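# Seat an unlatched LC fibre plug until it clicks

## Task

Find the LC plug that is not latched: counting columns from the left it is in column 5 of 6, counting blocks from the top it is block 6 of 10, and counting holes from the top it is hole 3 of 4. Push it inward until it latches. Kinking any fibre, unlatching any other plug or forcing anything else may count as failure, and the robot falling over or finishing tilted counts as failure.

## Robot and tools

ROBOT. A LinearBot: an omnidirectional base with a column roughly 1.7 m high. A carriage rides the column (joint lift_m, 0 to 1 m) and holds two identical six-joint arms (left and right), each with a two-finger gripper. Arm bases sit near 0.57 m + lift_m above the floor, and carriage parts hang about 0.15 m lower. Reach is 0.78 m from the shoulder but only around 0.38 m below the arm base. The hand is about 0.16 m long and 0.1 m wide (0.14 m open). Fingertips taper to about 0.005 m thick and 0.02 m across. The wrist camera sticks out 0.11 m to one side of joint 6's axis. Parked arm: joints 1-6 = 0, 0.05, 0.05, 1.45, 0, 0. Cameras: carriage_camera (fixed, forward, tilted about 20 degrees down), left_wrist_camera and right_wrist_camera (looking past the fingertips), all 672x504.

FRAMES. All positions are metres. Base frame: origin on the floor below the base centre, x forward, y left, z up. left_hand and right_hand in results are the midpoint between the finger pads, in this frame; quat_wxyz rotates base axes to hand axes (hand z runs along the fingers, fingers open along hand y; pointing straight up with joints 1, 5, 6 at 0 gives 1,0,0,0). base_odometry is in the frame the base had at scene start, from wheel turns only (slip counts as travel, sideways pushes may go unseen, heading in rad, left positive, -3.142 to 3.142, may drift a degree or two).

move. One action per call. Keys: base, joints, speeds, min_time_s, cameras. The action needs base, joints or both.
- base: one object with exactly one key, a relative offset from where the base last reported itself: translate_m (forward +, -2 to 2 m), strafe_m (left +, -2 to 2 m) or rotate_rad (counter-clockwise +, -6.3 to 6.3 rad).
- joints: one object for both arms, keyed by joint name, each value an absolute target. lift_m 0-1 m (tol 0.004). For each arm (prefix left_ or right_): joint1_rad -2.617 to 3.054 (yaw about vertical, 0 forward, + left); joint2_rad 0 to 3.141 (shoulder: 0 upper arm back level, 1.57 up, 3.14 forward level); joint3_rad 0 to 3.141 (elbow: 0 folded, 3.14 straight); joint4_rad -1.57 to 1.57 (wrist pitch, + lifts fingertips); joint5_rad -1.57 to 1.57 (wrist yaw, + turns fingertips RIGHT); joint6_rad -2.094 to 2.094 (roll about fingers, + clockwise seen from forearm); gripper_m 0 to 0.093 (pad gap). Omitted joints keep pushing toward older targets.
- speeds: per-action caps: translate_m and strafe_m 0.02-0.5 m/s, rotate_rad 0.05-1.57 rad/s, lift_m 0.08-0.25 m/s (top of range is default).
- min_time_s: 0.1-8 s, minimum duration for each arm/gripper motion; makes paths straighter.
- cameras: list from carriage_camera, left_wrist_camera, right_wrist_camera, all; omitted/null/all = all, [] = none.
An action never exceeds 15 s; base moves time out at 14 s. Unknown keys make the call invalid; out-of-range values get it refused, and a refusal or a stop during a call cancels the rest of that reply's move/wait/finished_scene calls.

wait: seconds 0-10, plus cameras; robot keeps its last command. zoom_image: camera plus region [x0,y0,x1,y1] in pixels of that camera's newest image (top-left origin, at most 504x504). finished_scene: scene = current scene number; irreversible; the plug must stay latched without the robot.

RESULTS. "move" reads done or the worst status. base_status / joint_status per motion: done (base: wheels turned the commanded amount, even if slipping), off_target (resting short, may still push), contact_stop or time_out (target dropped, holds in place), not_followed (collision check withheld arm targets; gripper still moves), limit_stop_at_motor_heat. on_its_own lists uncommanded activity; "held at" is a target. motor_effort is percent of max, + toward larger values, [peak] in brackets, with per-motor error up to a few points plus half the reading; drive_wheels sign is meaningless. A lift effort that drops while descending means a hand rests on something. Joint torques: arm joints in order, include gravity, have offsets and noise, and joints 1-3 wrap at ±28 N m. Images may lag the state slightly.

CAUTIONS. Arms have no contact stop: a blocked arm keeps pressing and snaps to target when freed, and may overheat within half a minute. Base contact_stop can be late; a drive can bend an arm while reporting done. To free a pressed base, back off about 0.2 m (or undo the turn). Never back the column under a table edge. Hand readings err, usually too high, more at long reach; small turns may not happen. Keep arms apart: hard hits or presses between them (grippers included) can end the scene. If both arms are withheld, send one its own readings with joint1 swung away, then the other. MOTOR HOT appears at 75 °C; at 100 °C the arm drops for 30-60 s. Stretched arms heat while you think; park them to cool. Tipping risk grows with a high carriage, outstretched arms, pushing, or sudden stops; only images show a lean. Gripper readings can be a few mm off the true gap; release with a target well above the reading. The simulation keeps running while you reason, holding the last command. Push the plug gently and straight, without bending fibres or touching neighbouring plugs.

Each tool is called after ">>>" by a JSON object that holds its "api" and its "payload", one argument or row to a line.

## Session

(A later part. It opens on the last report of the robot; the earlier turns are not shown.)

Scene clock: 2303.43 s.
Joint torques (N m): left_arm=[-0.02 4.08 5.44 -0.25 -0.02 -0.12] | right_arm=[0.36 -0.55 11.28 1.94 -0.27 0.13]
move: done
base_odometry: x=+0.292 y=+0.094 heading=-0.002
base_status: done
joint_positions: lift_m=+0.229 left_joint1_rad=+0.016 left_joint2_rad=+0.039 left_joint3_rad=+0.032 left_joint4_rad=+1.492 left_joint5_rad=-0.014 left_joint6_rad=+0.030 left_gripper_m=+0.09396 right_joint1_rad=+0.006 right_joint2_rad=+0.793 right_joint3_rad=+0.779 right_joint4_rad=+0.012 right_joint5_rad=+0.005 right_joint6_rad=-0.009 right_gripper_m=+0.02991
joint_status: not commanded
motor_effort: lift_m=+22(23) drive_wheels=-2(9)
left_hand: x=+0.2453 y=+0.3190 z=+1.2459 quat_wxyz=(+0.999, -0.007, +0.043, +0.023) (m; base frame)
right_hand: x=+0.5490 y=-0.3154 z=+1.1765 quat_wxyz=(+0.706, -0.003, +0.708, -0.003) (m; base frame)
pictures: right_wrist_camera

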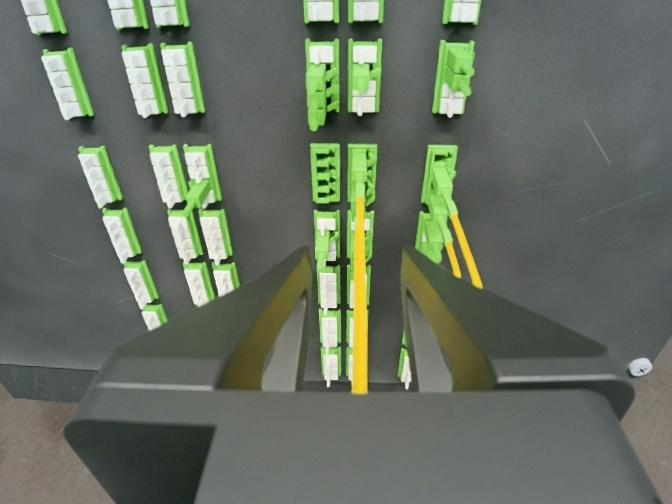

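>>> {"api": "move", "payload": {
  "base": {"strafe_m": -0.0025},
  "speeds": {"strafe_m": 0.03},
  "cameras": []
}}

>>> {"api": "move", "payload": {
  "base": {"translate_m": 0.025},
  "speeds": {"translate_m": 0.05},
  "cameras": ["right_wrist_camera","carriage_camera"]
}}

>>> {"api": "zoom_image", "payload": {
  "camera": "right_wrist_camera",
  "region": [290, 150, 430, 320]
}}

Scene clock: 2314.13 s.
Joint torques (N m): left_arm=[-0.1 4.14 5.35 -0.21 0.01 -0.11] | right_arm=[0.43 -0.55 11.32 1.96 -0.23 0.12]
move: done
base_odometry: x=+0.292 y=+0.092 heading=-0.002
base_status: done
joint_positions: lift_m=+0.229 left_joint1_rad=+0.016 left_joint2_rad=+0.039 left_joint3_rad=+0.032 left_joint4_rad=+1.492 left_joint5_rad=-0.013 left_joint6_rad=+0.030 left_gripper_m=+0.09396 right_joint1_rad=+0.006 right_joint2_rad=+0.793 right_joint3_rad=+0.779 right_joint4_rad=+0.012 right_joint5_rad=+0.002 right_joint6_rad=-0.009 right_gripper_m=+0.02991
joint_status: not commanded
motor_effort: lift_m=+22(23) drive_wheels=+1(5)
left_hand: x=+0.2453 y=+0.3189 z=+1.2459 quat_wxyz=(+0.999, -0.006, +0.043, +0.023) (m; base frame)
right_hand: x=+0.5490 y=-0.3148 z=+1.1766 quat_wxyz=(+0.706, -0.004, +0.708, -0.002) (m; base frame)
pictures: none
No camera images: "cameras" was empty.

Scene clock: 2315.13 s.
Joint torques (N m): left_arm=[-0.12 4.08 5.49 -0.23 -0.03 -0.1] | right_arm=[0.38 -0.57 11.28 1.94 -0.22 0.13]
move: done
base_odometry: x=+0.317 y=+0.092 heading=-0.002
base_status: done
joint_positions: lift_m=+0.229 left_joint1_rad=+0.016 left_joint2_rad=+0.039 left_joint3_rad=+0.032 left_joint4_rad=+1.492 left_joint5_rad=-0.013 left_joint6_rad=+0.030 left_gripper_m=+0.09396 right_joint1_rad=+0.006 right_joint2_rad=+0.793 right_joint3_rad=+0.779 right_joint4_rad=+0.013 right_joint5_rad=+0.001 right_joint6_rad=-0.009 right_gripper_m=+0.02991
joint_status: not commanded
motor_effort: lift_m=+22(23) drive_wheels=-5(9)
left_hand: x=+0.2453 y=+0.3189 z=+1.2459 quat_wxyz=(+0.999, -0.006, +0.043, +0.023) (m; base frame)
right_hand: x=+0.5490 y=-0.3146 z=+1.1767 quat_wxyz=(+0.707, -0.005, +0.708, -0.002) (m; base frame)
pictures: carriage_camera, right_wrist_camera

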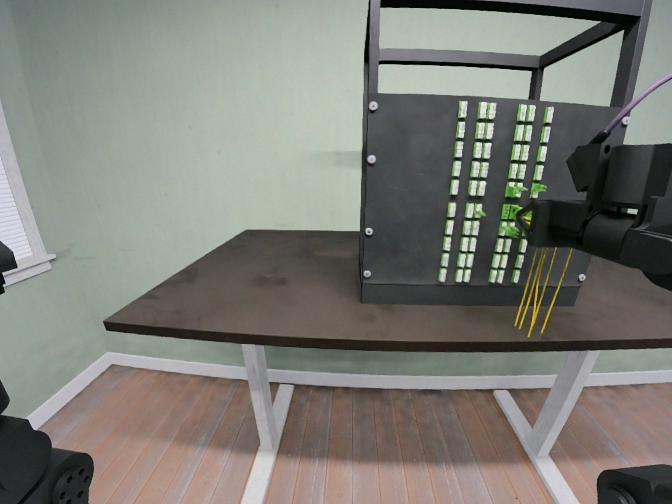

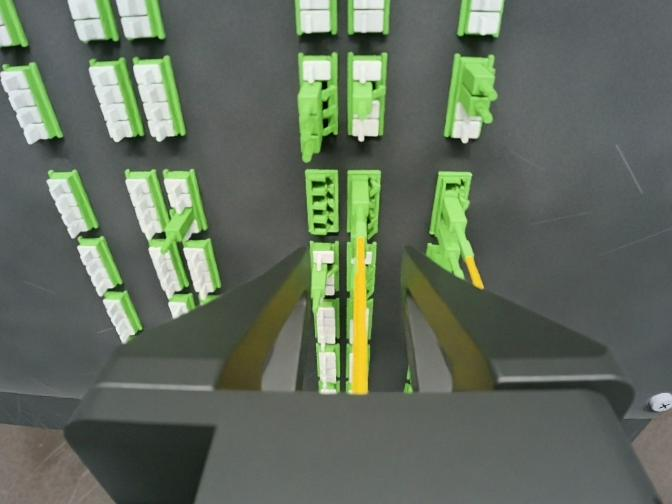

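Scaled by 2.965 from the camera's 672x504 image, which has a finer 960x720 frame.

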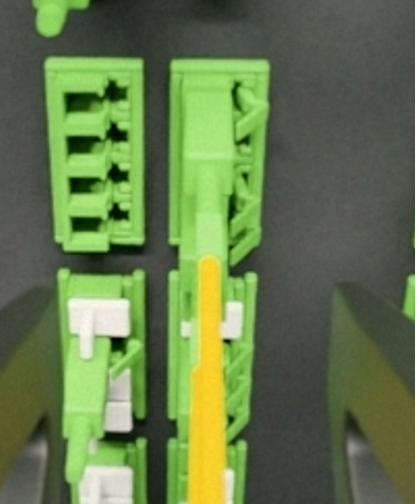

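>>> {"api": "move", "payload": {
  "base": {"strafe_m": -0.0015},
  "speeds": {"strafe_m": 0.03},
  "cameras": []
}}

>>> {"api": "move", "payload": {
  "base": {"translate_m": 0.009},
  "joints": {"right_gripper_m":0.016},
  "min_time_s": 1,
  "speeds": {"translate_m": 0.05},
  "cameras": ["right_wrist_camera"]
}}

>>> {"api": "zoom_image", "payload": {
  "camera": "right_wrist_camera",
  "region": [290, 150, 430, 320]
}}

Scene clock: 2331.90 s.
Joint torques (N m): left_arm=[-0.13 4.07 5.46 -0.27 -0.01 -0.12] | right_arm=[0.36 -0.57 11.3 1.93 -0.23 0.12]
move: done
base_odometry: x=+0.317 y=+0.090 heading=-0.002
base_status: done
joint_positions: lift_m=+0.229 left_joint1_rad=+0.016 left_joint2_rad=+0.039 left_joint3_rad=+0.032 left_joint4_rad=+1.492 left_joint5_rad=-0.013 left_joint6_rad=+0.030 left_gripper_m=+0.09396 right_joint1_rad=+0.006 right_joint2_rad=+0.793 right_joint3_rad=+0.779 right_joint4_rad=+0.013 right_joint5_rad=+0.000 right_joint6_rad=-0.009 right_gripper_m=+0.02991
joint_status: not commanded
motor_effort: lift_m=+22(23) drive_wheels=-2(4)
left_hand: x=+0.2453 y=+0.3189 z=+1.2459 quat_wxyz=(+0.999, -0.006, +0.043, +0.023) (m; base frame)
right_hand: x=+0.5490 y=-0.3145 z=+1.1767 quat_wxyz=(+0.707, -0.005, +0.708, -0.001) (m; base frame)
pictures: none
No camera images: "cameras" was empty.

Scene clock: 2333.17 s.
Joint torques (N m): left_arm=[-0.12 4.22 5.44 -0.23 -0.01 -0.12] | right_arm=[0.38 -0.8 11.29 1.94 -0.2 0.13]
move: done
base_odometry: x=+0.326 y=+0.090 heading=-0.002
base_status: done
joint_positions: lift_m=+0.229 left_joint1_rad=+0.016 left_joint2_rad=+0.039 left_joint3_rad=+0.032 left_joint4_rad=+1.492 left_joint5_rad=-0.013 left_joint6_rad=+0.030 left_gripper_m=+0.09396 right_joint1_rad=+0.006 right_joint2_rad=+0.796 right_joint3_rad=+0.779 right_joint4_rad=+0.013 right_joint5_rad=+0.000 right_joint6_rad=-0.009 right_gripper_m=+0.01609
joint_status: all done
motor_effort: lift_m=+22(23) drive_wheels=-1(10)
left_hand: x=+0.2453 y=+0.3189 z=+1.2459 quat_wxyz=(+0.999, -0.006, +0.043, +0.023) (m; base frame)
right_hand: x=+0.5496 y=-0.3144 z=+1.1761 quat_wxyz=(+0.706, -0.005, +0.708, -0.001) (m; base frame)
pictures: right_wrist_camera

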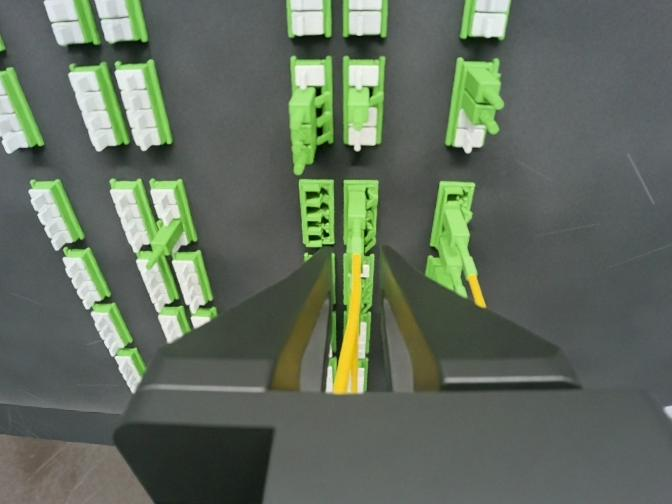

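Scaled by 2.965 from the camera's 672x504 image, which has a finer 960x720 frame.

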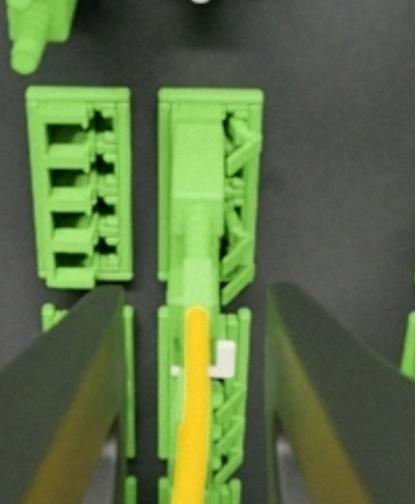

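>>> {"api": "move", "payload": {
  "base": {"translate_m": 0.008},
  "speeds": {"translate_m": 0.04},
  "cameras": ["right_wrist_camera"]
}}

>>> {"api": "zoom_image", "payload": {
  "camera": "right_wrist_camera",
  "region": [290, 150, 430, 320]
}}

>>> {"api": "move", "payload": {
  "joints": {"right_gripper_m":0.009},
  "min_time_s": 1.5,
  "cameras": ["right_wrist_camera"]
}}

>>> {"api": "zoom_image", "payload": {
  "camera": "right_wrist_camera",
  "region": [290, 150, 430, 320]
}}

Scene clock: 2353.53 s.
Joint torques (N m): left_arm=[-0.08 4.15 5.39 -0.23 -0.04 -0.11] | right_arm=[0.38 -0.83 11.29 1.95 -0.2 0.12]
move: done
base_odometry: x=+0.334 y=+0.090 heading=-0.002
base_status: done
joint_positions: lift_m=+0.229 left_joint1_rad=+0.016 left_joint2_rad=+0.039 left_joint3_rad=+0.032 left_joint4_rad=+1.492 left_joint5_rad=-0.013 left_joint6_rad=+0.030 left_gripper_m=+0.09396 right_joint1_rad=+0.006 right_joint2_rad=+0.796 right_joint3_rad=+0.779 right_joint4_rad=+0.013 right_joint5_rad=+0.000 right_joint6_rad=-0.009 right_gripper_m=+0.01609
joint_status: not commanded
motor_effort: lift_m=+22(23) drive_wheels=-2(10)
left_hand: x=+0.2453 y=+0.3189 z=+1.2459 quat_wxyz=(+0.999, -0.006, +0.043, +0.023) (m; base frame)
right_hand: x=+0.5496 y=-0.3144 z=+1.1761 quat_wxyz=(+0.706, -0.005, +0.708, -0.001) (m; base frame)
pictures: right_wrist_camera

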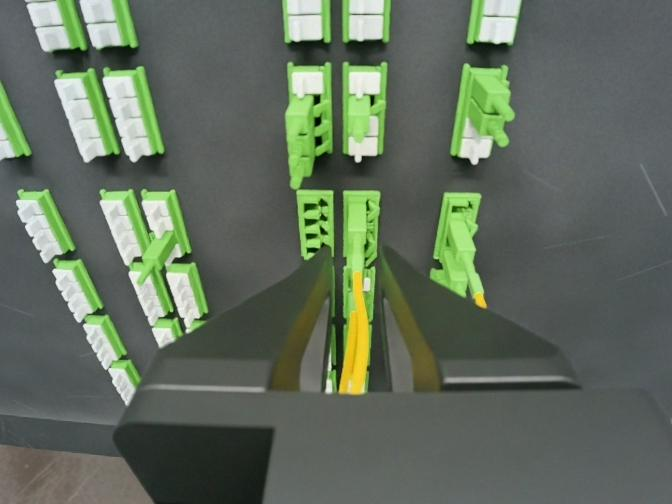

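Scaled by 2.965 from the camera's 672x504 image, which has a finer 960x720 frame.

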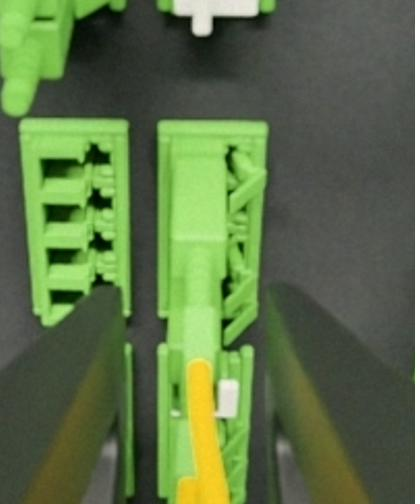

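Scene clock: 2355.33 s.
Joint torques (N m): left_arm=[-0.12 4.25 5.53 -0.24 -0.01 -0.11] | right_arm=[0.38 -0.8 11.28 1.94 -0.2 0.12]
move: done
base_odometry: x=+0.334 y=+0.090 heading=-0.002
base_status: not commanded
joint_positions: lift_m=+0.229 left_joint1_rad=+0.016 left_joint2_rad=+0.039 left_joint3_rad=+0.032 left_joint4_rad=+1.492 left_joint5_rad=-0.013 left_joint6_rad=+0.030 left_gripper_m=+0.09396 right_joint1_rad=+0.006 right_joint2_rad=+0.796 right_joint3_rad=+0.779 right_joint4_rad=+0.013 right_joint5_rad=+0.000 right_joint6_rad=-0.009 right_gripper_m=+0.00909
joint_status: all done
motor_effort: lift_m=+22(23) drive_wheels=-3(5)
left_hand: x=+0.2453 y=+0.3189 z=+1.2459 quat_wxyz=(+0.999, -0.006, +0.043, +0.023) (m; base frame)
right_hand: x=+0.5496 y=-0.3144 z=+1.1761 quat_wxyz=(+0.706, -0.005, +0.708, -0.001) (m; base frame)
pictures: right_wrist_camera

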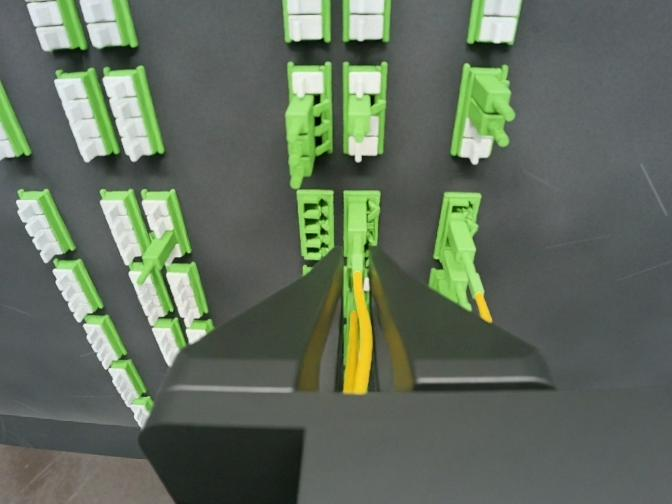

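Scaled by 2.965 from the camera's 672x504 image, which has a finer 960x720 frame.

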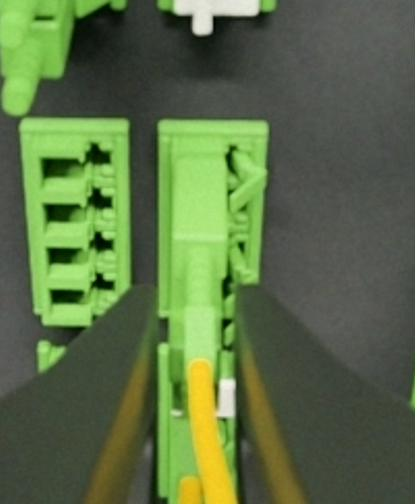

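>>> {"api": "move", "payload": {
  "base": {"strafe_m": -0.0005},
  "speeds": {"strafe_m": 0.02},
  "joints": {"right_gripper_m":0.0045},
  "min_time_s": 1.5,
  "cameras": ["right_wrist_camera"]
}}

>>> {"api": "zoom_image", "payload": {
  "camera": "right_wrist_camera",
  "region": [310, 180, 410, 280]
}}

>>> {"api": "move", "payload": {
  "base": {"translate_m": 0.004},
  "speeds": {"translate_m": 0.02},
  "cameras": ["right_wrist_camera"]
}}

>>> {"api": "zoom_image", "payload": {
  "camera": "right_wrist_camera",
  "region": [310, 190, 410, 290]
}}

Scene clock: 2370.23 s.
Joint torques (N m): left_arm=[-0.08 4.15 5.41 -0.24 -0.03 -0.12] | right_arm=[0.36 -0.8 11.28 1.94 -0.2 0.12]
move: done
base_odometry: x=+0.334 y=+0.090 heading=-0.002
base_status: done
joint_positions: lift_m=+0.229 left_joint1_rad=+0.016 left_joint2_rad=+0.039 left_joint3_rad=+0.032 left_joint4_rad=+1.492 left_joint5_rad=-0.013 left_joint6_rad=+0.030 left_gripper_m=+0.09396 right_joint1_rad=+0.006 right_joint2_rad=+0.796 right_joint3_rad=+0.779 right_joint4_rad=+0.013 right_joint5_rad=-0.001 right_joint6_rad=-0.009 right_gripper_m=+0.00479
joint_status: all done
motor_effort: lift_m=+22(23) drive_wheels=-2(4)
left_hand: x=+0.2453 y=+0.3189 z=+1.2459 quat_wxyz=(+0.999, -0.006, +0.043, +0.023) (m; base frame)
right_hand: x=+0.5496 y=-0.3143 z=+1.1761 quat_wxyz=(+0.706, -0.005, +0.708, -0.001) (m; base frame)
pictures: right_wrist_camera

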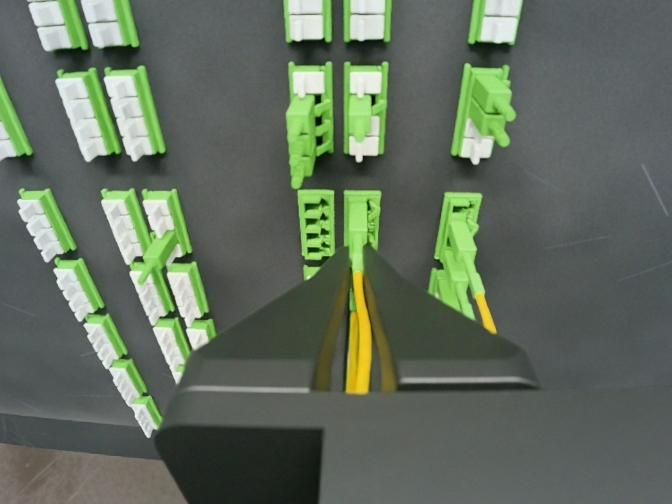

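Scaled by 5.040 from the camera's 672x504 image, which has a finer 960x720 frame.

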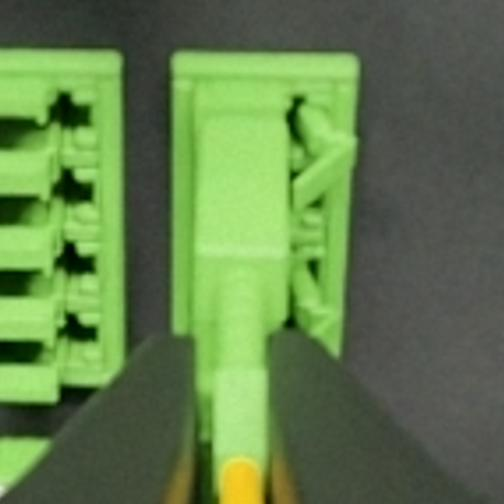

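Scene clock: 2370.80 s.
Joint torques (N m): left_arm=[-0.17 4.11 5.49 -0.24 -0.01 -0.1] | right_arm=[0.36 -0.49 11.29 1.99 -0.18 0.12]
move: done
base_odometry: x=+0.338 y=+0.090 heading=-0.002
base_status: done
joint_positions: lift_m=+0.229 left_joint1_rad=+0.016 left_joint2_rad=+0.039 left_joint3_rad=+0.032 left_joint4_rad=+1.492 left_joint5_rad=-0.013 left_joint6_rad=+0.030 left_gripper_m=+0.09396 right_joint1_rad=+0.006 right_joint2_rad=+0.793 right_joint3_rad=+0.779 right_joint4_rad=+0.008 right_joint5_rad=-0.001 right_joint6_rad=-0.008 right_gripper_m=+0.00479
joint_status: not commanded
motor_effort: lift_m=+22(22) drive_wheels=-1(5)
left_hand: x=+0.2453 y=+0.3189 z=+1.2459 quat_wxyz=(+0.999, -0.006, +0.043, +0.023) (m; base frame)
right_hand: x=+0.5490 y=-0.3143 z=+1.1756 quat_wxyz=(+0.705, -0.005, +0.709, -0.001) (m; base frame)
pictures: right_wrist_camera

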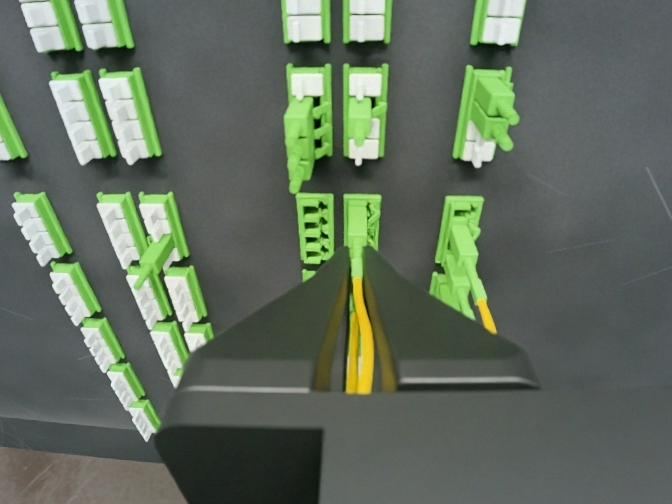

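Scaled by 5.040 from the camera's 672x504 image, which has a finer 960x720 frame.

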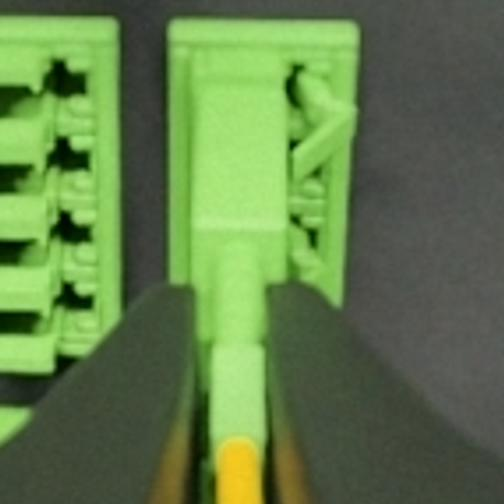

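>>> {"api": "move", "payload": {
  "base": {"translate_m": -0.002},
  "joints": {"right_gripper_m":0.0028},
  "min_time_s": 1,
  "speeds": {"translate_m": 0.02},
  "cameras": []
}}

>>> {"api": "move", "payload": {
  "base": {"strafe_m": -0.0007},
  "speeds": {"strafe_m": 0.02},
  "cameras": ["right_wrist_camera"]
}}

>>> {"api": "zoom_image", "payload": {
  "camera": "right_wrist_camera",
  "region": [310, 190, 410, 290]
}}

>>> {"api": "move", "payload": {
  "base": {"translate_m": 0.006},
  "speeds": {"translate_m": 0.02},
  "cameras": ["right_wrist_camera"]
}}

>>> {"api": "zoom_image", "payload": {
  "camera": "right_wrist_camera",
  "region": [310, 190, 410, 290]
}}

Scene clock: 2386.00 s.
Joint torques (N m): left_arm=[-0.16 4.18 5.5 -0.23 -0.03 -0.12] | right_arm=[0.36 -0.75 11.28 1.95 -0.2 0.11]
move: done
base_odometry: x=+0.336 y=+0.090 heading=-0.002
base_status: done
joint_positions: lift_m=+0.229 left_joint1_rad=+0.016 left_joint2_rad=+0.039 left_joint3_rad=+0.032 left_joint4_rad=+1.493 left_joint5_rad=-0.013 left_joint6_rad=+0.030 left_gripper_m=+0.09396 right_joint1_rad=+0.006 right_joint2_rad=+0.795 right_joint3_rad=+0.779 right_joint4_rad=+0.011 right_joint5_rad=-0.001 right_joint6_rad=-0.007 right_gripper_m=+0.00305
joint_status: all done
motor_effort: lift_m=+22(23) drive_wheels=-1(6)
left_hand: x=+0.2451 y=+0.3189 z=+1.2459 quat_wxyz=(+0.999, -0.006, +0.043, +0.023) (m; base frame)
right_hand: x=+0.5495 y=-0.3143 z=+1.1758 quat_wxyz=(+0.705, -0.005, +0.709, +0.000) (m; base frame)
pictures: none
No camera images: "cameras" was empty.

Scene clock: 2386.40 s.
Joint torques (N m): left_arm=[-0.1 4.19 5.48 -0.24 -0.01 -0.11] | right_arm=[0.38 -0.75 11.29 1.95 -0.2 0.11]
move: done
base_odometry: x=+0.336 y=+0.089 heading=-0.002
base_status: done
joint_positions: lift_m=+0.229 left_joint1_rad=+0.016 left_joint2_rad=+0.039 left_joint3_rad=+0.032 left_joint4_rad=+1.493 left_joint5_rad=-0.013 left_joint6_rad=+0.030 left_gripper_m=+0.09396 right_joint1_rad=+0.006 right_joint2_rad=+0.795 right_joint3_rad=+0.779 right_joint4_rad=+0.012 right_joint5_rad=-0.002 right_joint6_rad=-0.007 right_gripper_m=+0.00282
joint_status: not commanded
motor_effort: lift_m=+22(22) drive_wheels=-1(4)
left_hand: x=+0.2451 y=+0.3189 z=+1.2459 quat_wxyz=(+0.999, -0.006, +0.043, +0.023) (m; base frame)
right_hand: x=+0.5495 y=-0.3141 z=+1.1759 quat_wxyz=(+0.706, -0.005, +0.709, +0.000) (m; base frame)
pictures: right_wrist_camera

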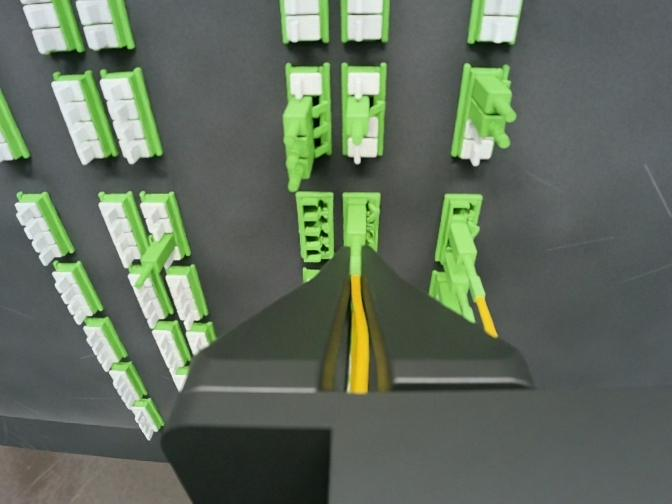

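Scaled by 5.040 from the camera's 672x504 image, which has a finer 960x720 frame.

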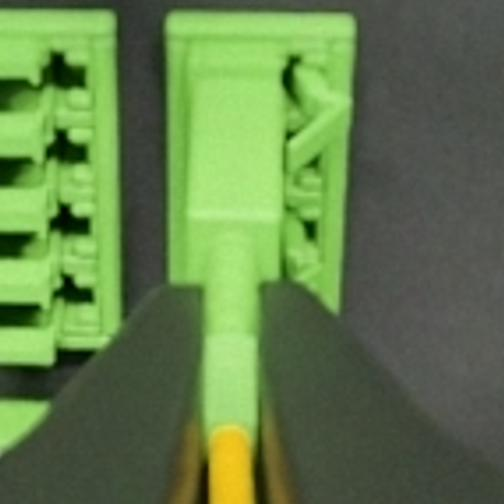

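Scene clock: 2387.17 s.
Joint torques (N m): left_arm=[-0.14 4.16 5.42 -0.21 -0.02 -0.14] | right_arm=[0.38 0.75 11.26 2.15 -0.19 0.11]
move: done
base_odometry: x=+0.341 y=+0.089 heading=-0.003
base_status: done
joint_positions: lift_m=+0.229 left_joint1_rad=+0.016 left_joint2_rad=+0.039 left_joint3_rad=+0.032 left_joint4_rad=+1.492 left_joint5_rad=-0.013 left_joint6_rad=+0.030 left_gripper_m=+0.09396 right_joint1_rad=+0.006 right_joint2_rad=+0.781 right_joint3_rad=+0.779 right_joint4_rad=-0.010 right_joint5_rad=-0.002 right_joint6_rad=-0.007 right_gripper_m=+0.00297
joint_status: not commanded
motor_effort: lift_m=+22(23) drive_wheels=+2(8)
left_hand: x=+0.2452 y=+0.3189 z=+1.2459 quat_wxyz=(+0.999, -0.006, +0.043, +0.023) (m; base frame)
right_hand: x=+0.5459 y=-0.3141 z=+1.1749 quat_wxyz=(+0.703, -0.005, +0.711, +0.000) (m; base frame)
pictures: right_wrist_camera

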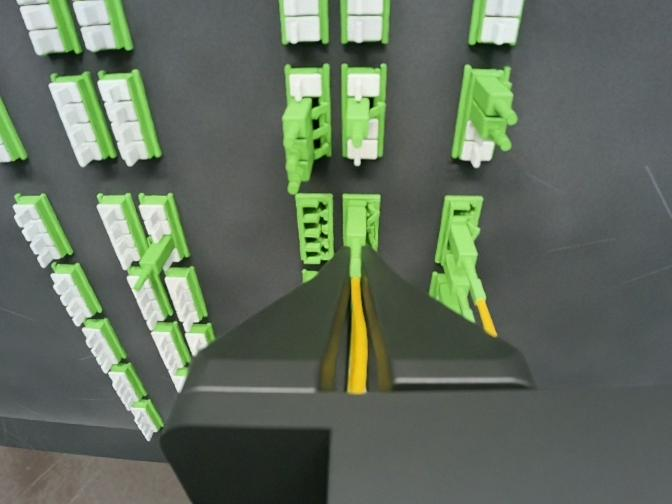

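Scaled by 5.040 from the camera's 672x504 image, which has a finer 960x720 frame.

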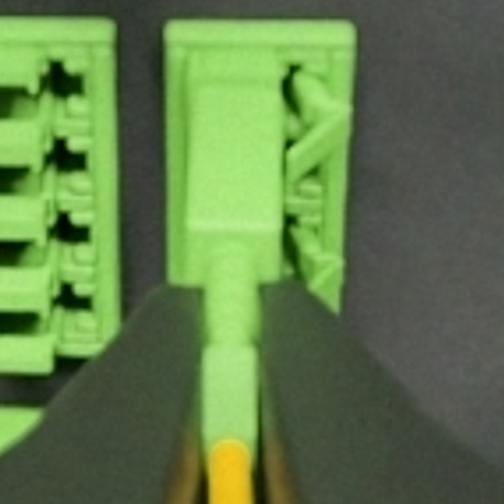

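>>> {"api": "move", "payload": {
  "base": {"translate_m": 0.004},
  "speeds": {"translate_m": 0.02},
  "cameras": ["right_wrist_camera"]
}}

>>> {"api": "zoom_image", "payload": {
  "camera": "right_wrist_camera",
  "region": [310, 190, 410, 290]
}}

Scene clock: 2396.43 s.
Joint torques (N m): left_arm=[-0.12 4.22 5.45 -0.23 -0.02 -0.11] | right_arm=[0.36 1.81 11.22 2.29 -0.2 0.1]
move: done
base_odometry: x=+0.345 y=+0.089 heading=-0.003
base_status: done
joint_positions: lift_m=+0.229 left_joint1_rad=+0.016 left_joint2_rad=+0.039 left_joint3_rad=+0.032 left_joint4_rad=+1.492 left_joint5_rad=-0.013 left_joint6_rad=+0.030 left_gripper_m=+0.09396 right_joint1_rad=+0.006 right_joint2_rad=+0.770 right_joint3_rad=+0.779 right_joint4_rad=-0.025 right_joint5_rad=-0.002 right_joint6_rad=-0.006 right_gripper_m=+0.00284
joint_status: not commanded
motor_effort: lift_m=+22(23) drive_wheels=+3(9)
left_hand: x=+0.2452 y=+0.3189 z=+1.2459 quat_wxyz=(+0.999, -0.006, +0.043, +0.023) (m; base frame)
right_hand: x=+0.5432 y=-0.3142 z=+1.1747 quat_wxyz=(+0.702, -0.005, +0.712, +0.000) (m; base frame)
pictures: right_wrist_camera

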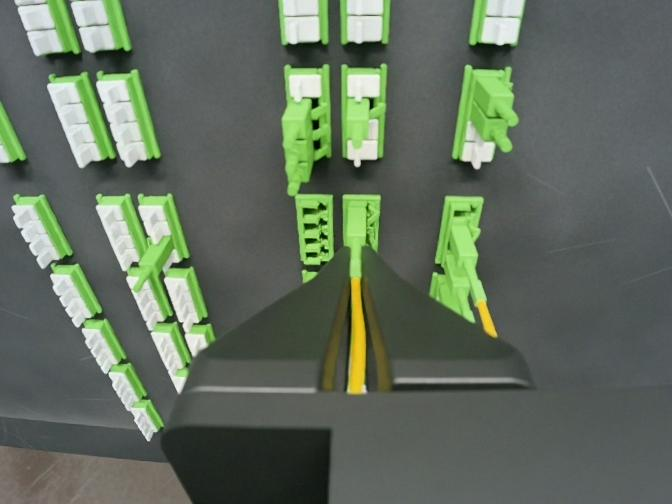

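Scaled by 5.040 from the camera's 672x504 image, which has a finer 960x720 frame.

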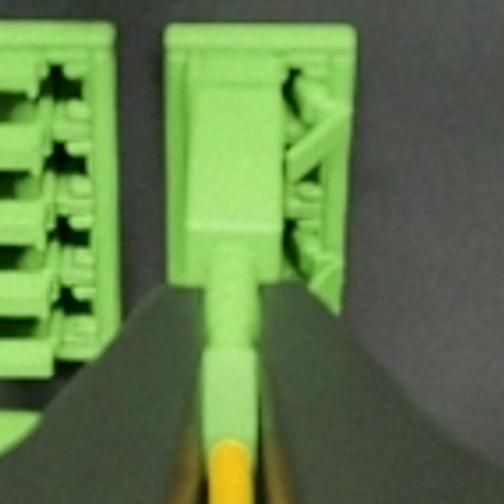

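>>> {"api": "move", "payload": {
  "base": {"translate_m": 0.004},
  "speeds": {"translate_m": 0.02},
  "cameras": ["right_wrist_camera"]
}}

>>> {"api": "move", "payload": {
  "base": {"translate_m": 0.004},
  "speeds": {"translate_m": 0.02},
  "cameras": ["right_wrist_camera"]
}}

>>> {"api": "zoom_image", "payload": {
  "camera": "right_wrist_camera",
  "region": [310, 190, 410, 290]
}}

Scene clock: 2406.13 s.
Joint torques (N m): left_arm=[-0.21 4.18 5.42 -0.24 -0.02 -0.12] | right_arm=[0.38 3.07 11.19 2.45 -0.19 0.1]
move: done
base_odometry: x=+0.349 y=+0.089 heading=-0.003
base_status: done
joint_positions: lift_m=+0.229 left_joint1_rad=+0.016 left_joint2_rad=+0.039 left_joint3_rad=+0.032 left_joint4_rad=+1.492 left_joint5_rad=-0.013 left_joint6_rad=+0.030 left_gripper_m=+0.09396 right_joint1_rad=+0.006 right_joint2_rad=+0.757 right_joint3_rad=+0.779 right_joint4_rad=-0.042 right_joint5_rad=-0.002 right_joint6_rad=-0.006 right_gripper_m=+0.00281
joint_status: not commanded
motor_effort: lift_m=+22(23) drive_wheels=+4(8)
left_hand: x=+0.2452 y=+0.3189 z=+1.2459 quat_wxyz=(+0.999, -0.006, +0.043, +0.023) (m; base frame)
right_hand: x=+0.5400 y=-0.3142 z=+1.1744 quat_wxyz=(+0.700, -0.005, +0.714, +0.001) (m; base frame)
pictures: right_wrist_camera

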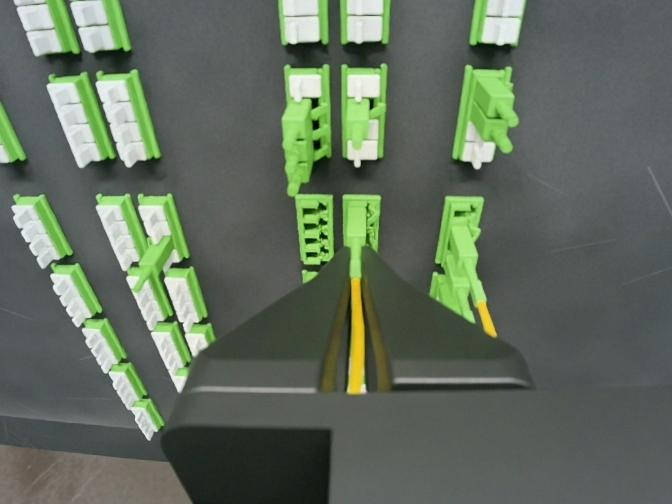

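Scene clock: 2406.70 s.
Joint torques (N m): left_arm=[-0.12 4.16 5.34 -0.26 -0.01 -0.12] | right_arm=[0.38 4.34 11.17 2.6 -0.19 0.1]
move: done
base_odometry: x=+0.353 y=+0.089 heading=-0.003
base_status: done
joint_positions: lift_m=+0.229 left_joint1_rad=+0.016 left_joint2_rad=+0.039 left_joint3_rad=+0.032 left_joint4_rad=+1.493 left_joint5_rad=-0.013 left_joint6_rad=+0.030 left_gripper_m=+0.09396 right_joint1_rad=+0.006 right_joint2_rad=+0.744 right_joint3_rad=+0.779 right_joint4_rad=-0.059 right_joint5_rad=-0.002 right_joint6_rad=-0.006 right_gripper_m=+0.00281
joint_status: not commanded
motor_effort: lift_m=+22(22) drive_wheels=+5(13)
left_hand: x=+0.2451 y=+0.3189 z=+1.2459 quat_wxyz=(+0.999, -0.006, +0.043, +0.023) (m; base frame)
right_hand: x=+0.5368 y=-0.3142 z=+1.1740 quat_wxyz=(+0.699, -0.005, +0.715, +0.001) (m; base frame)
pictures: right_wrist_camera

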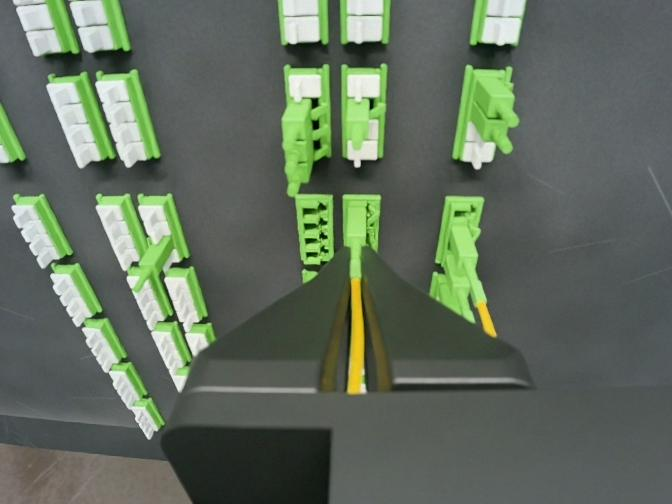

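Scaled by 5.040 from the camera's 672x504 image, which has a finer 960x720 frame.

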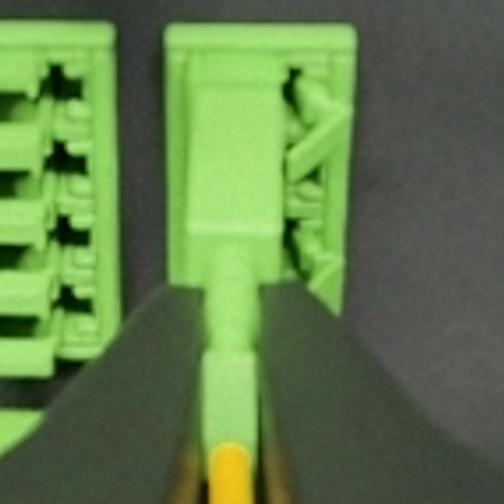

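>>> {"api": "move", "payload": {
  "base": {"translate_m": -0.018},
  "speeds": {"translate_m": 0.03},
  "cameras": []
}}

>>> {"api": "move", "payload": {
  "joints": {"right_gripper_m":0.022},
  "min_time_s": 1.5,
  "cameras": ["right_wrist_camera"]
}}

>>> {"api": "zoom_image", "payload": {
  "camera": "right_wrist_camera",
  "region": [300, 170, 420, 310]
}}

>>> {"api": "move", "payload": {
  "base": {"translate_m": -0.10},
  "speeds": {"translate_m": 0.1},
  "cameras": ["right_wrist_camera"]
}}

Scene clock: 2421.00 s.
Joint torques (N m): left_arm=[-0.17 4.11 5.48 -0.23 -0.01 -0.11] | right_arm=[0.38 -1.25 11.28 1.87 -0.2 0.1]
move: done
base_odometry: x=+0.335 y=+0.089 heading=-0.003
base_status: done
joint_positions: lift_m=+0.229 left_joint1_rad=+0.016 left_joint2_rad=+0.039 left_joint3_rad=+0.032 left_joint4_rad=+1.492 left_joint5_rad=-0.013 left_joint6_rad=+0.030 left_gripper_m=+0.09396 right_joint1_rad=+0.006 right_joint2_rad=+0.801 right_joint3_rad=+0.779 right_joint4_rad=+0.019 right_joint5_rad=-0.002 right_joint6_rad=-0.005 right_gripper_m=+0.00282
joint_status: not commanded
motor_effort: lift_m=+22(22) drive_wheels=-2(8)
left_hand: x=+0.2452 y=+0.3189 z=+1.2459 quat_wxyz=(+0.999, -0.006, +0.043, +0.023) (m; base frame)
right_hand: x=+0.5508 y=-0.3141 z=+1.1760 quat_wxyz=(+0.706, -0.005, +0.708, +0.001) (m; base frame)
pictures: none
No camera images: "cameras" was empty.

Scene clock: 2422.80 s.
Joint torques (N m): left_arm=[-0.09 4.26 5.45 -0.22 -0.02 -0.13] | right_arm=[0.38 -1.28 11.29 1.88 -0.19 0.1]
move: done
base_odometry: x=+0.335 y=+0.089 heading=-0.003
base_status: not commanded
joint_positions: lift_m=+0.229 left_joint1_rad=+0.016 left_joint2_rad=+0.039 left_joint3_rad=+0.032 left_joint4_rad=+1.492 left_joint5_rad=-0.013 left_joint6_rad=+0.030 left_gripper_m=+0.09396 right_joint1_rad=+0.006 right_joint2_rad=+0.801 right_joint3_rad=+0.779 right_joint4_rad=+0.019 right_joint5_rad=-0.002 right_joint6_rad=-0.005 right_gripper_m=+0.02193
joint_status: all done
motor_effort: lift_m=+22(23) drive_wheels=+2(4)
left_hand: x=+0.2452 y=+0.3189 z=+1.2459 quat_wxyz=(+0.999, -0.006, +0.043, +0.023) (m; base frame)
right_hand: x=+0.5508 y=-0.3141 z=+1.1760 quat_wxyz=(+0.706, -0.005, +0.708, +0.001) (m; base frame)
pictures: right_wrist_camera

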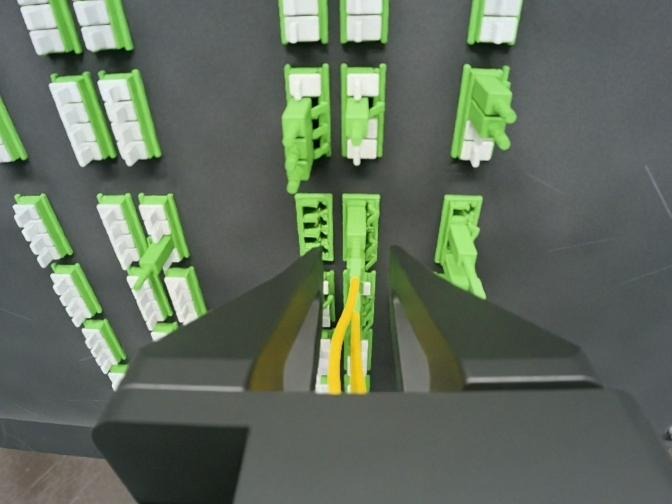

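Scaled by 3.600 from the camera's 672x504 image, which has a finer 960x720 frame.

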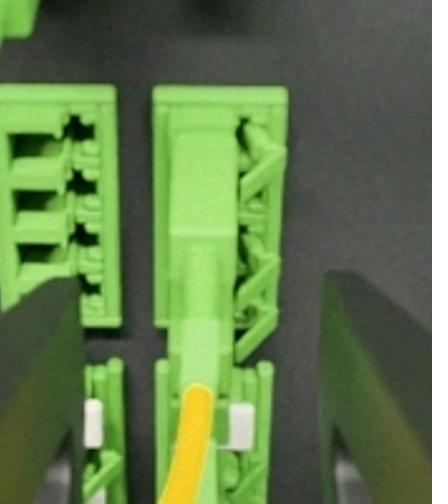

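Scene clock: 2424.50 s.
Joint torques (N m): left_arm=[-0.13 4.08 5.33 -0.22 0 -0.11] | right_arm=[0.36 -1.26 11.29 1.87 -0.19 0.1]
move: done
base_odometry: x=+0.235 y=+0.089 heading=-0.003
base_status: done
joint_positions: lift_m=+0.229 left_joint1_rad=+0.016 left_joint2_rad=+0.039 left_joint3_rad=+0.032 left_joint4_rad=+1.492 left_joint5_rad=-0.013 left_joint6_rad=+0.030 left_gripper_m=+0.09396 right_joint1_rad=+0.006 right_joint2_rad=+0.801 right_joint3_rad=+0.779 right_joint4_rad=+0.019 right_joint5_rad=-0.002 right_joint6_rad=-0.005 right_gripper_m=+0.02193
joint_status: not commanded
motor_effort: lift_m=+22(23) drive_wheels=-3(10)
left_hand: x=+0.2452 y=+0.3189 z=+1.2459 quat_wxyz=(+0.999, -0.006, +0.043, +0.023) (m; base frame)
right_hand: x=+0.5508 y=-0.3141 z=+1.1760 quat_wxyz=(+0.706, -0.005, +0.708, +0.001) (m; base frame)
pictures: right_wrist_camera

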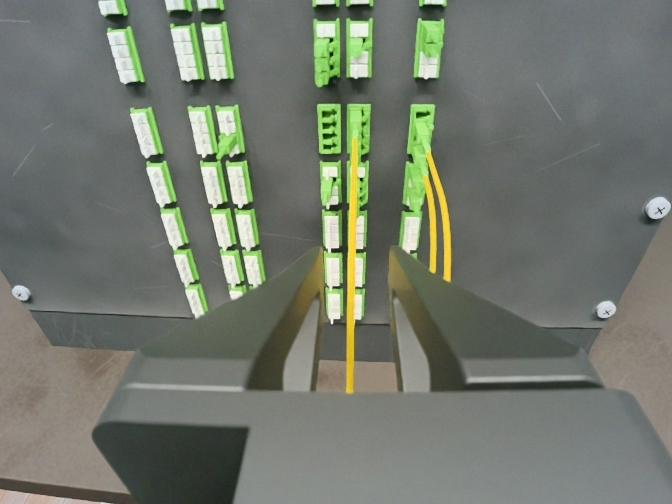

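>>> {"api": "move", "payload": {
  "joints": {"right_gripper_m":0.0,"right_joint6_rad":-1.57},
  "base": {"strafe_m": 0.06},
  "min_time_s": 2,
  "cameras": []
}}

>>> {"api": "move", "payload": {
  "base": {"translate_m": 0.03},
  "cameras": ["right_wrist_camera"]
}}

>>> {"api": "zoom_image", "payload": {
  "camera": "right_wrist_camera",
  "region": [300, 140, 400, 240]
}}

Scene clock: 2440.43 s.
Joint torques (N m): left_arm=[-0.09 4.22 5.42 -0.24 -0.03 -0.12] | right_arm=[0.36 -1.26 11.29 1.88 -0.2 0.03]
move: done
base_odometry: x=+0.235 y=+0.149 heading=-0.003
base_status: done
joint_positions: lift_m=+0.229 left_joint1_rad=+0.016 left_joint2_rad=+0.039 left_joint3_rad=+0.032 left_joint4_rad=+1.492 left_joint5_rad=-0.013 left_joint6_rad=+0.030 left_gripper_m=+0.09396 right_joint1_rad=+0.006 right_joint2_rad=+0.801 right_joint3_rad=+0.779 right_joint4_rad=+0.019 right_joint5_rad=-0.002 right_joint6_rad=-1.558 right_gripper_m=+0.00049
joint_status: all done
motor_effort: lift_m=+22(23) drive_wheels=-2(8)
left_hand: x=+0.2452 y=+0.3189 z=+1.2459 quat_wxyz=(+0.999, -0.006, +0.043, +0.023) (m; base frame)
right_hand: x=+0.5508 y=-0.3141 z=+1.1760 quat_wxyz=(+0.504, -0.499, +0.502, -0.494) (m; base frame)
pictures: none
No camera images: "cameras" was empty.

Scene clock: 2441.50 s.
Joint torques (N m): left_arm=[-0.1 4.19 5.5 -0.25 0 -0.11] | right_arm=[0.38 -1.31 11.26 1.87 -0.19 0.03]
move: done
base_odometry: x=+0.265 y=+0.149 heading=-0.003
base_status: done
joint_positions: lift_m=+0.229 left_joint1_rad=+0.016 left_joint2_rad=+0.039 left_joint3_rad=+0.032 left_joint4_rad=+1.492 left_joint5_rad=-0.013 left_joint6_rad=+0.030 left_gripper_m=+0.09396 right_joint1_rad=+0.006 right_joint2_rad=+0.801 right_joint3_rad=+0.779 right_joint4_rad=+0.019 right_joint5_rad=-0.002 right_joint6_rad=-1.560 right_gripper_m=+0.00049
joint_status: not commanded
motor_effort: lift_m=+22(23) drive_wheels=+3(7)
left_hand: x=+0.2452 y=+0.3189 z=+1.2459 quat_wxyz=(+0.999, -0.006, +0.043, +0.023) (m; base frame)
right_hand: x=+0.5508 y=-0.3141 z=+1.1760 quat_wxyz=(+0.504, -0.500, +0.502, -0.495) (m; base frame)
pictures: right_wrist_camera

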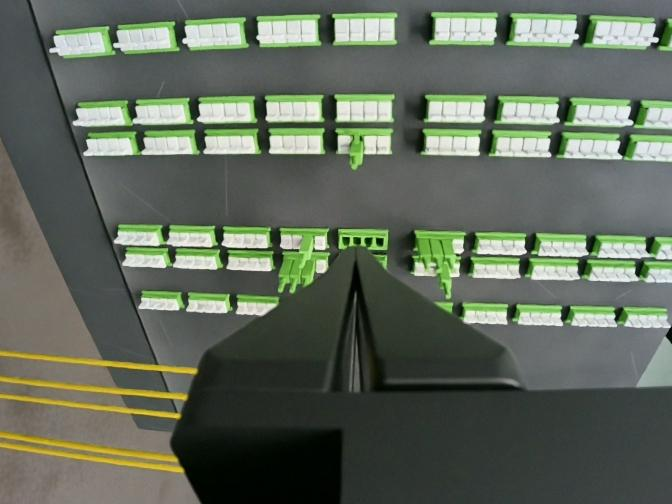

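Scaled by 5.040 from the camera's 672x504 image, which has a finer 960x720 frame.

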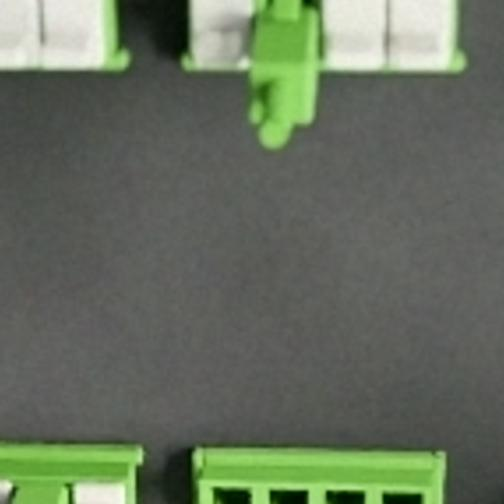

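Hidden behind fingers; shift right so the target is above the tips in view.

>>> {"api": "move", "payload": {
  "base": {"strafe_m": -0.04},
  "speeds": {"strafe_m": 0.1},
  "cameras": ["right_wrist_camera"]
}}

>>> {"api": "zoom_image", "payload": {
  "camera": "right_wrist_camera",
  "region": [320, 130, 420, 230]
}}

Scene clock: 2446.70 s.
Joint torques (N m): left_arm=[-0.12 4.12 5.52 -0.21 0 -0.12] | right_arm=[0.27 -1.28 11.29 1.88 -0.19 0.04]
move: done
base_odometry: x=+0.265 y=+0.109 heading=-0.002
base_status: done
joint_positions: lift_m=+0.229 left_joint1_rad=+0.016 left_joint2_rad=+0.039 left_joint3_rad=+0.032 left_joint4_rad=+1.492 left_joint5_rad=-0.013 left_joint6_rad=+0.030 left_gripper_m=+0.09396 right_joint1_rad=+0.007 right_joint2_rad=+0.801 right_joint3_rad=+0.779 right_joint4_rad=+0.019 right_joint5_rad=-0.002 right_joint6_rad=-1.560 right_gripper_m=+0.00049
joint_status: not commanded
motor_effort: lift_m=+22(23) drive_wheels=-3(8)
left_hand: x=+0.2452 y=+0.3189 z=+1.2459 quat_wxyz=(+0.999, -0.006, +0.043, +0.023) (m; base frame)
right_hand: x=+0.5508 y=-0.3135 z=+1.1760 quat_wxyz=(+0.504, -0.500, +0.501, -0.494) (m; base frame)
pictures: right_wrist_camera

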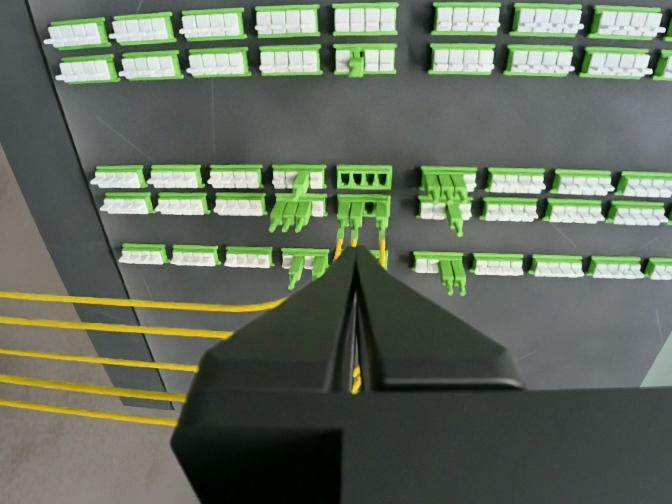

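Scaled by 5.040 from the camera's 672x504 image, which has a finer 960x720 frame.

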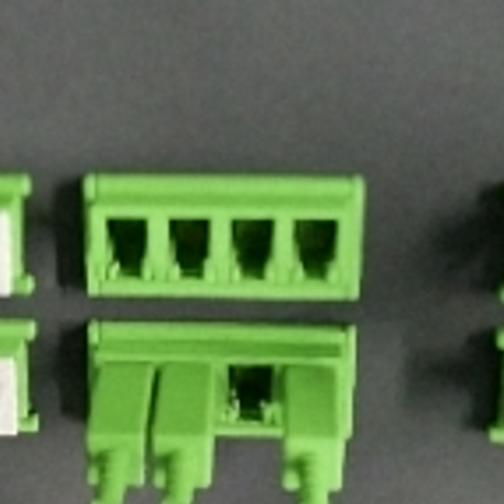

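>>> {"api": "zoom_image", "payload": {
  "camera": "right_wrist_camera",
  "region": [330, 185, 395, 250]
}}

Scaled by 7.754 from the camera's 672x504 image, which has a finer 960x720 frame.

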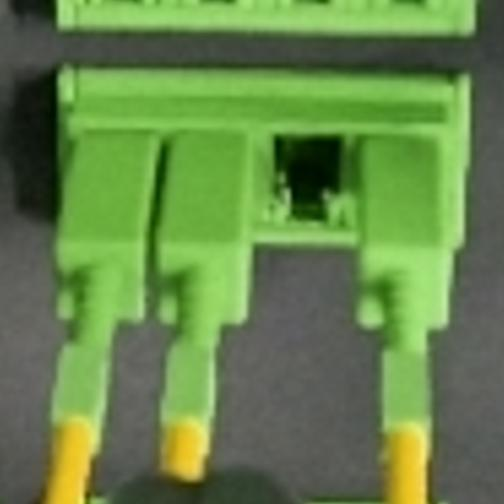

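>>> {"api": "move", "payload": {
  "base": {"translate_m": -0.2},
  "speeds": {"translate_m": 0.2},
  "cameras": ["right_wrist_camera"]
}}

>>> {"api": "zoom_image", "payload": {
  "camera": "right_wrist_camera",
  "region": [250, 50, 450, 250]
}}

>>> {"api": "finished_scene", "payload": {
  "scene": 1
}}

Scene clock: 2459.10 s.
Joint torques (N m): left_arm=[-0.13 4.14 5.44 -0.26 0.01 -0.11] | right_arm=[0.25 -1.26 11.3 1.87 -0.19 0.04]
move: done
base_odometry: x=+0.065 y=+0.109 heading=-0.002
base_status: done
joint_positions: lift_m=+0.229 left_joint1_rad=+0.016 left_joint2_rad=+0.039 left_joint3_rad=+0.032 left_joint4_rad=+1.492 left_joint5_rad=-0.013 left_joint6_rad=+0.030 left_gripper_m=+0.09396 right_joint1_rad=+0.007 right_joint2_rad=+0.801 right_joint3_rad=+0.779 right_joint4_rad=+0.019 right_joint5_rad=-0.002 right_joint6_rad=-1.561 right_gripper_m=+0.00049
joint_status: not commanded
motor_effort: lift_m=+22(23) drive_wheels=-2(11)
left_hand: x=+0.2452 y=+0.3189 z=+1.2459 quat_wxyz=(+0.999, -0.006, +0.043, +0.023) (m; base frame)
right_hand: x=+0.5508 y=-0.3135 z=+1.1760 quat_wxyz=(+0.504, -0.500, +0.501, -0.495) (m; base frame)
pictures: right_wrist_camera

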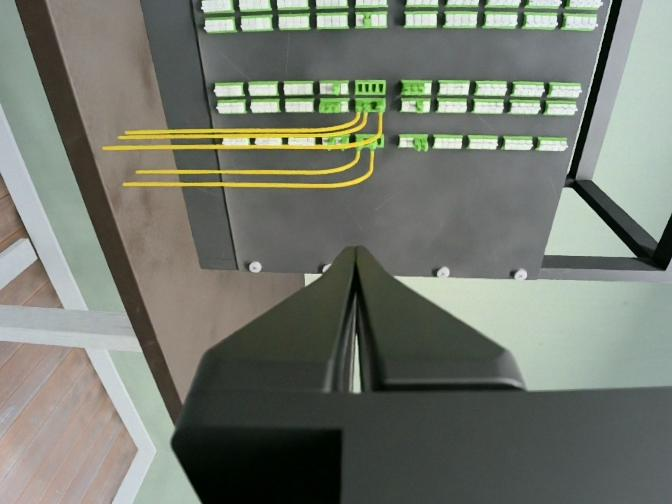

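Scaled by 2.520 from the camera's 672x504 image, which has a finer 960x720 frame.

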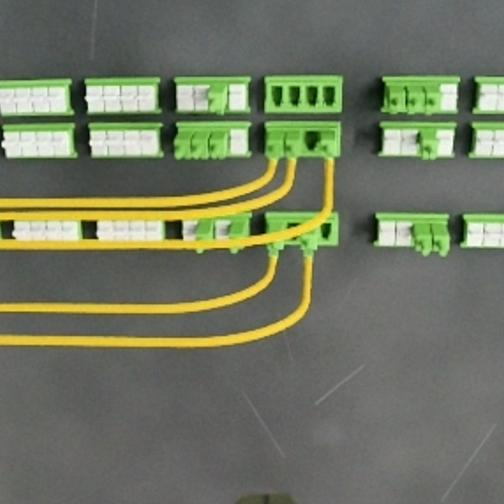

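The scene is finished: the task was done.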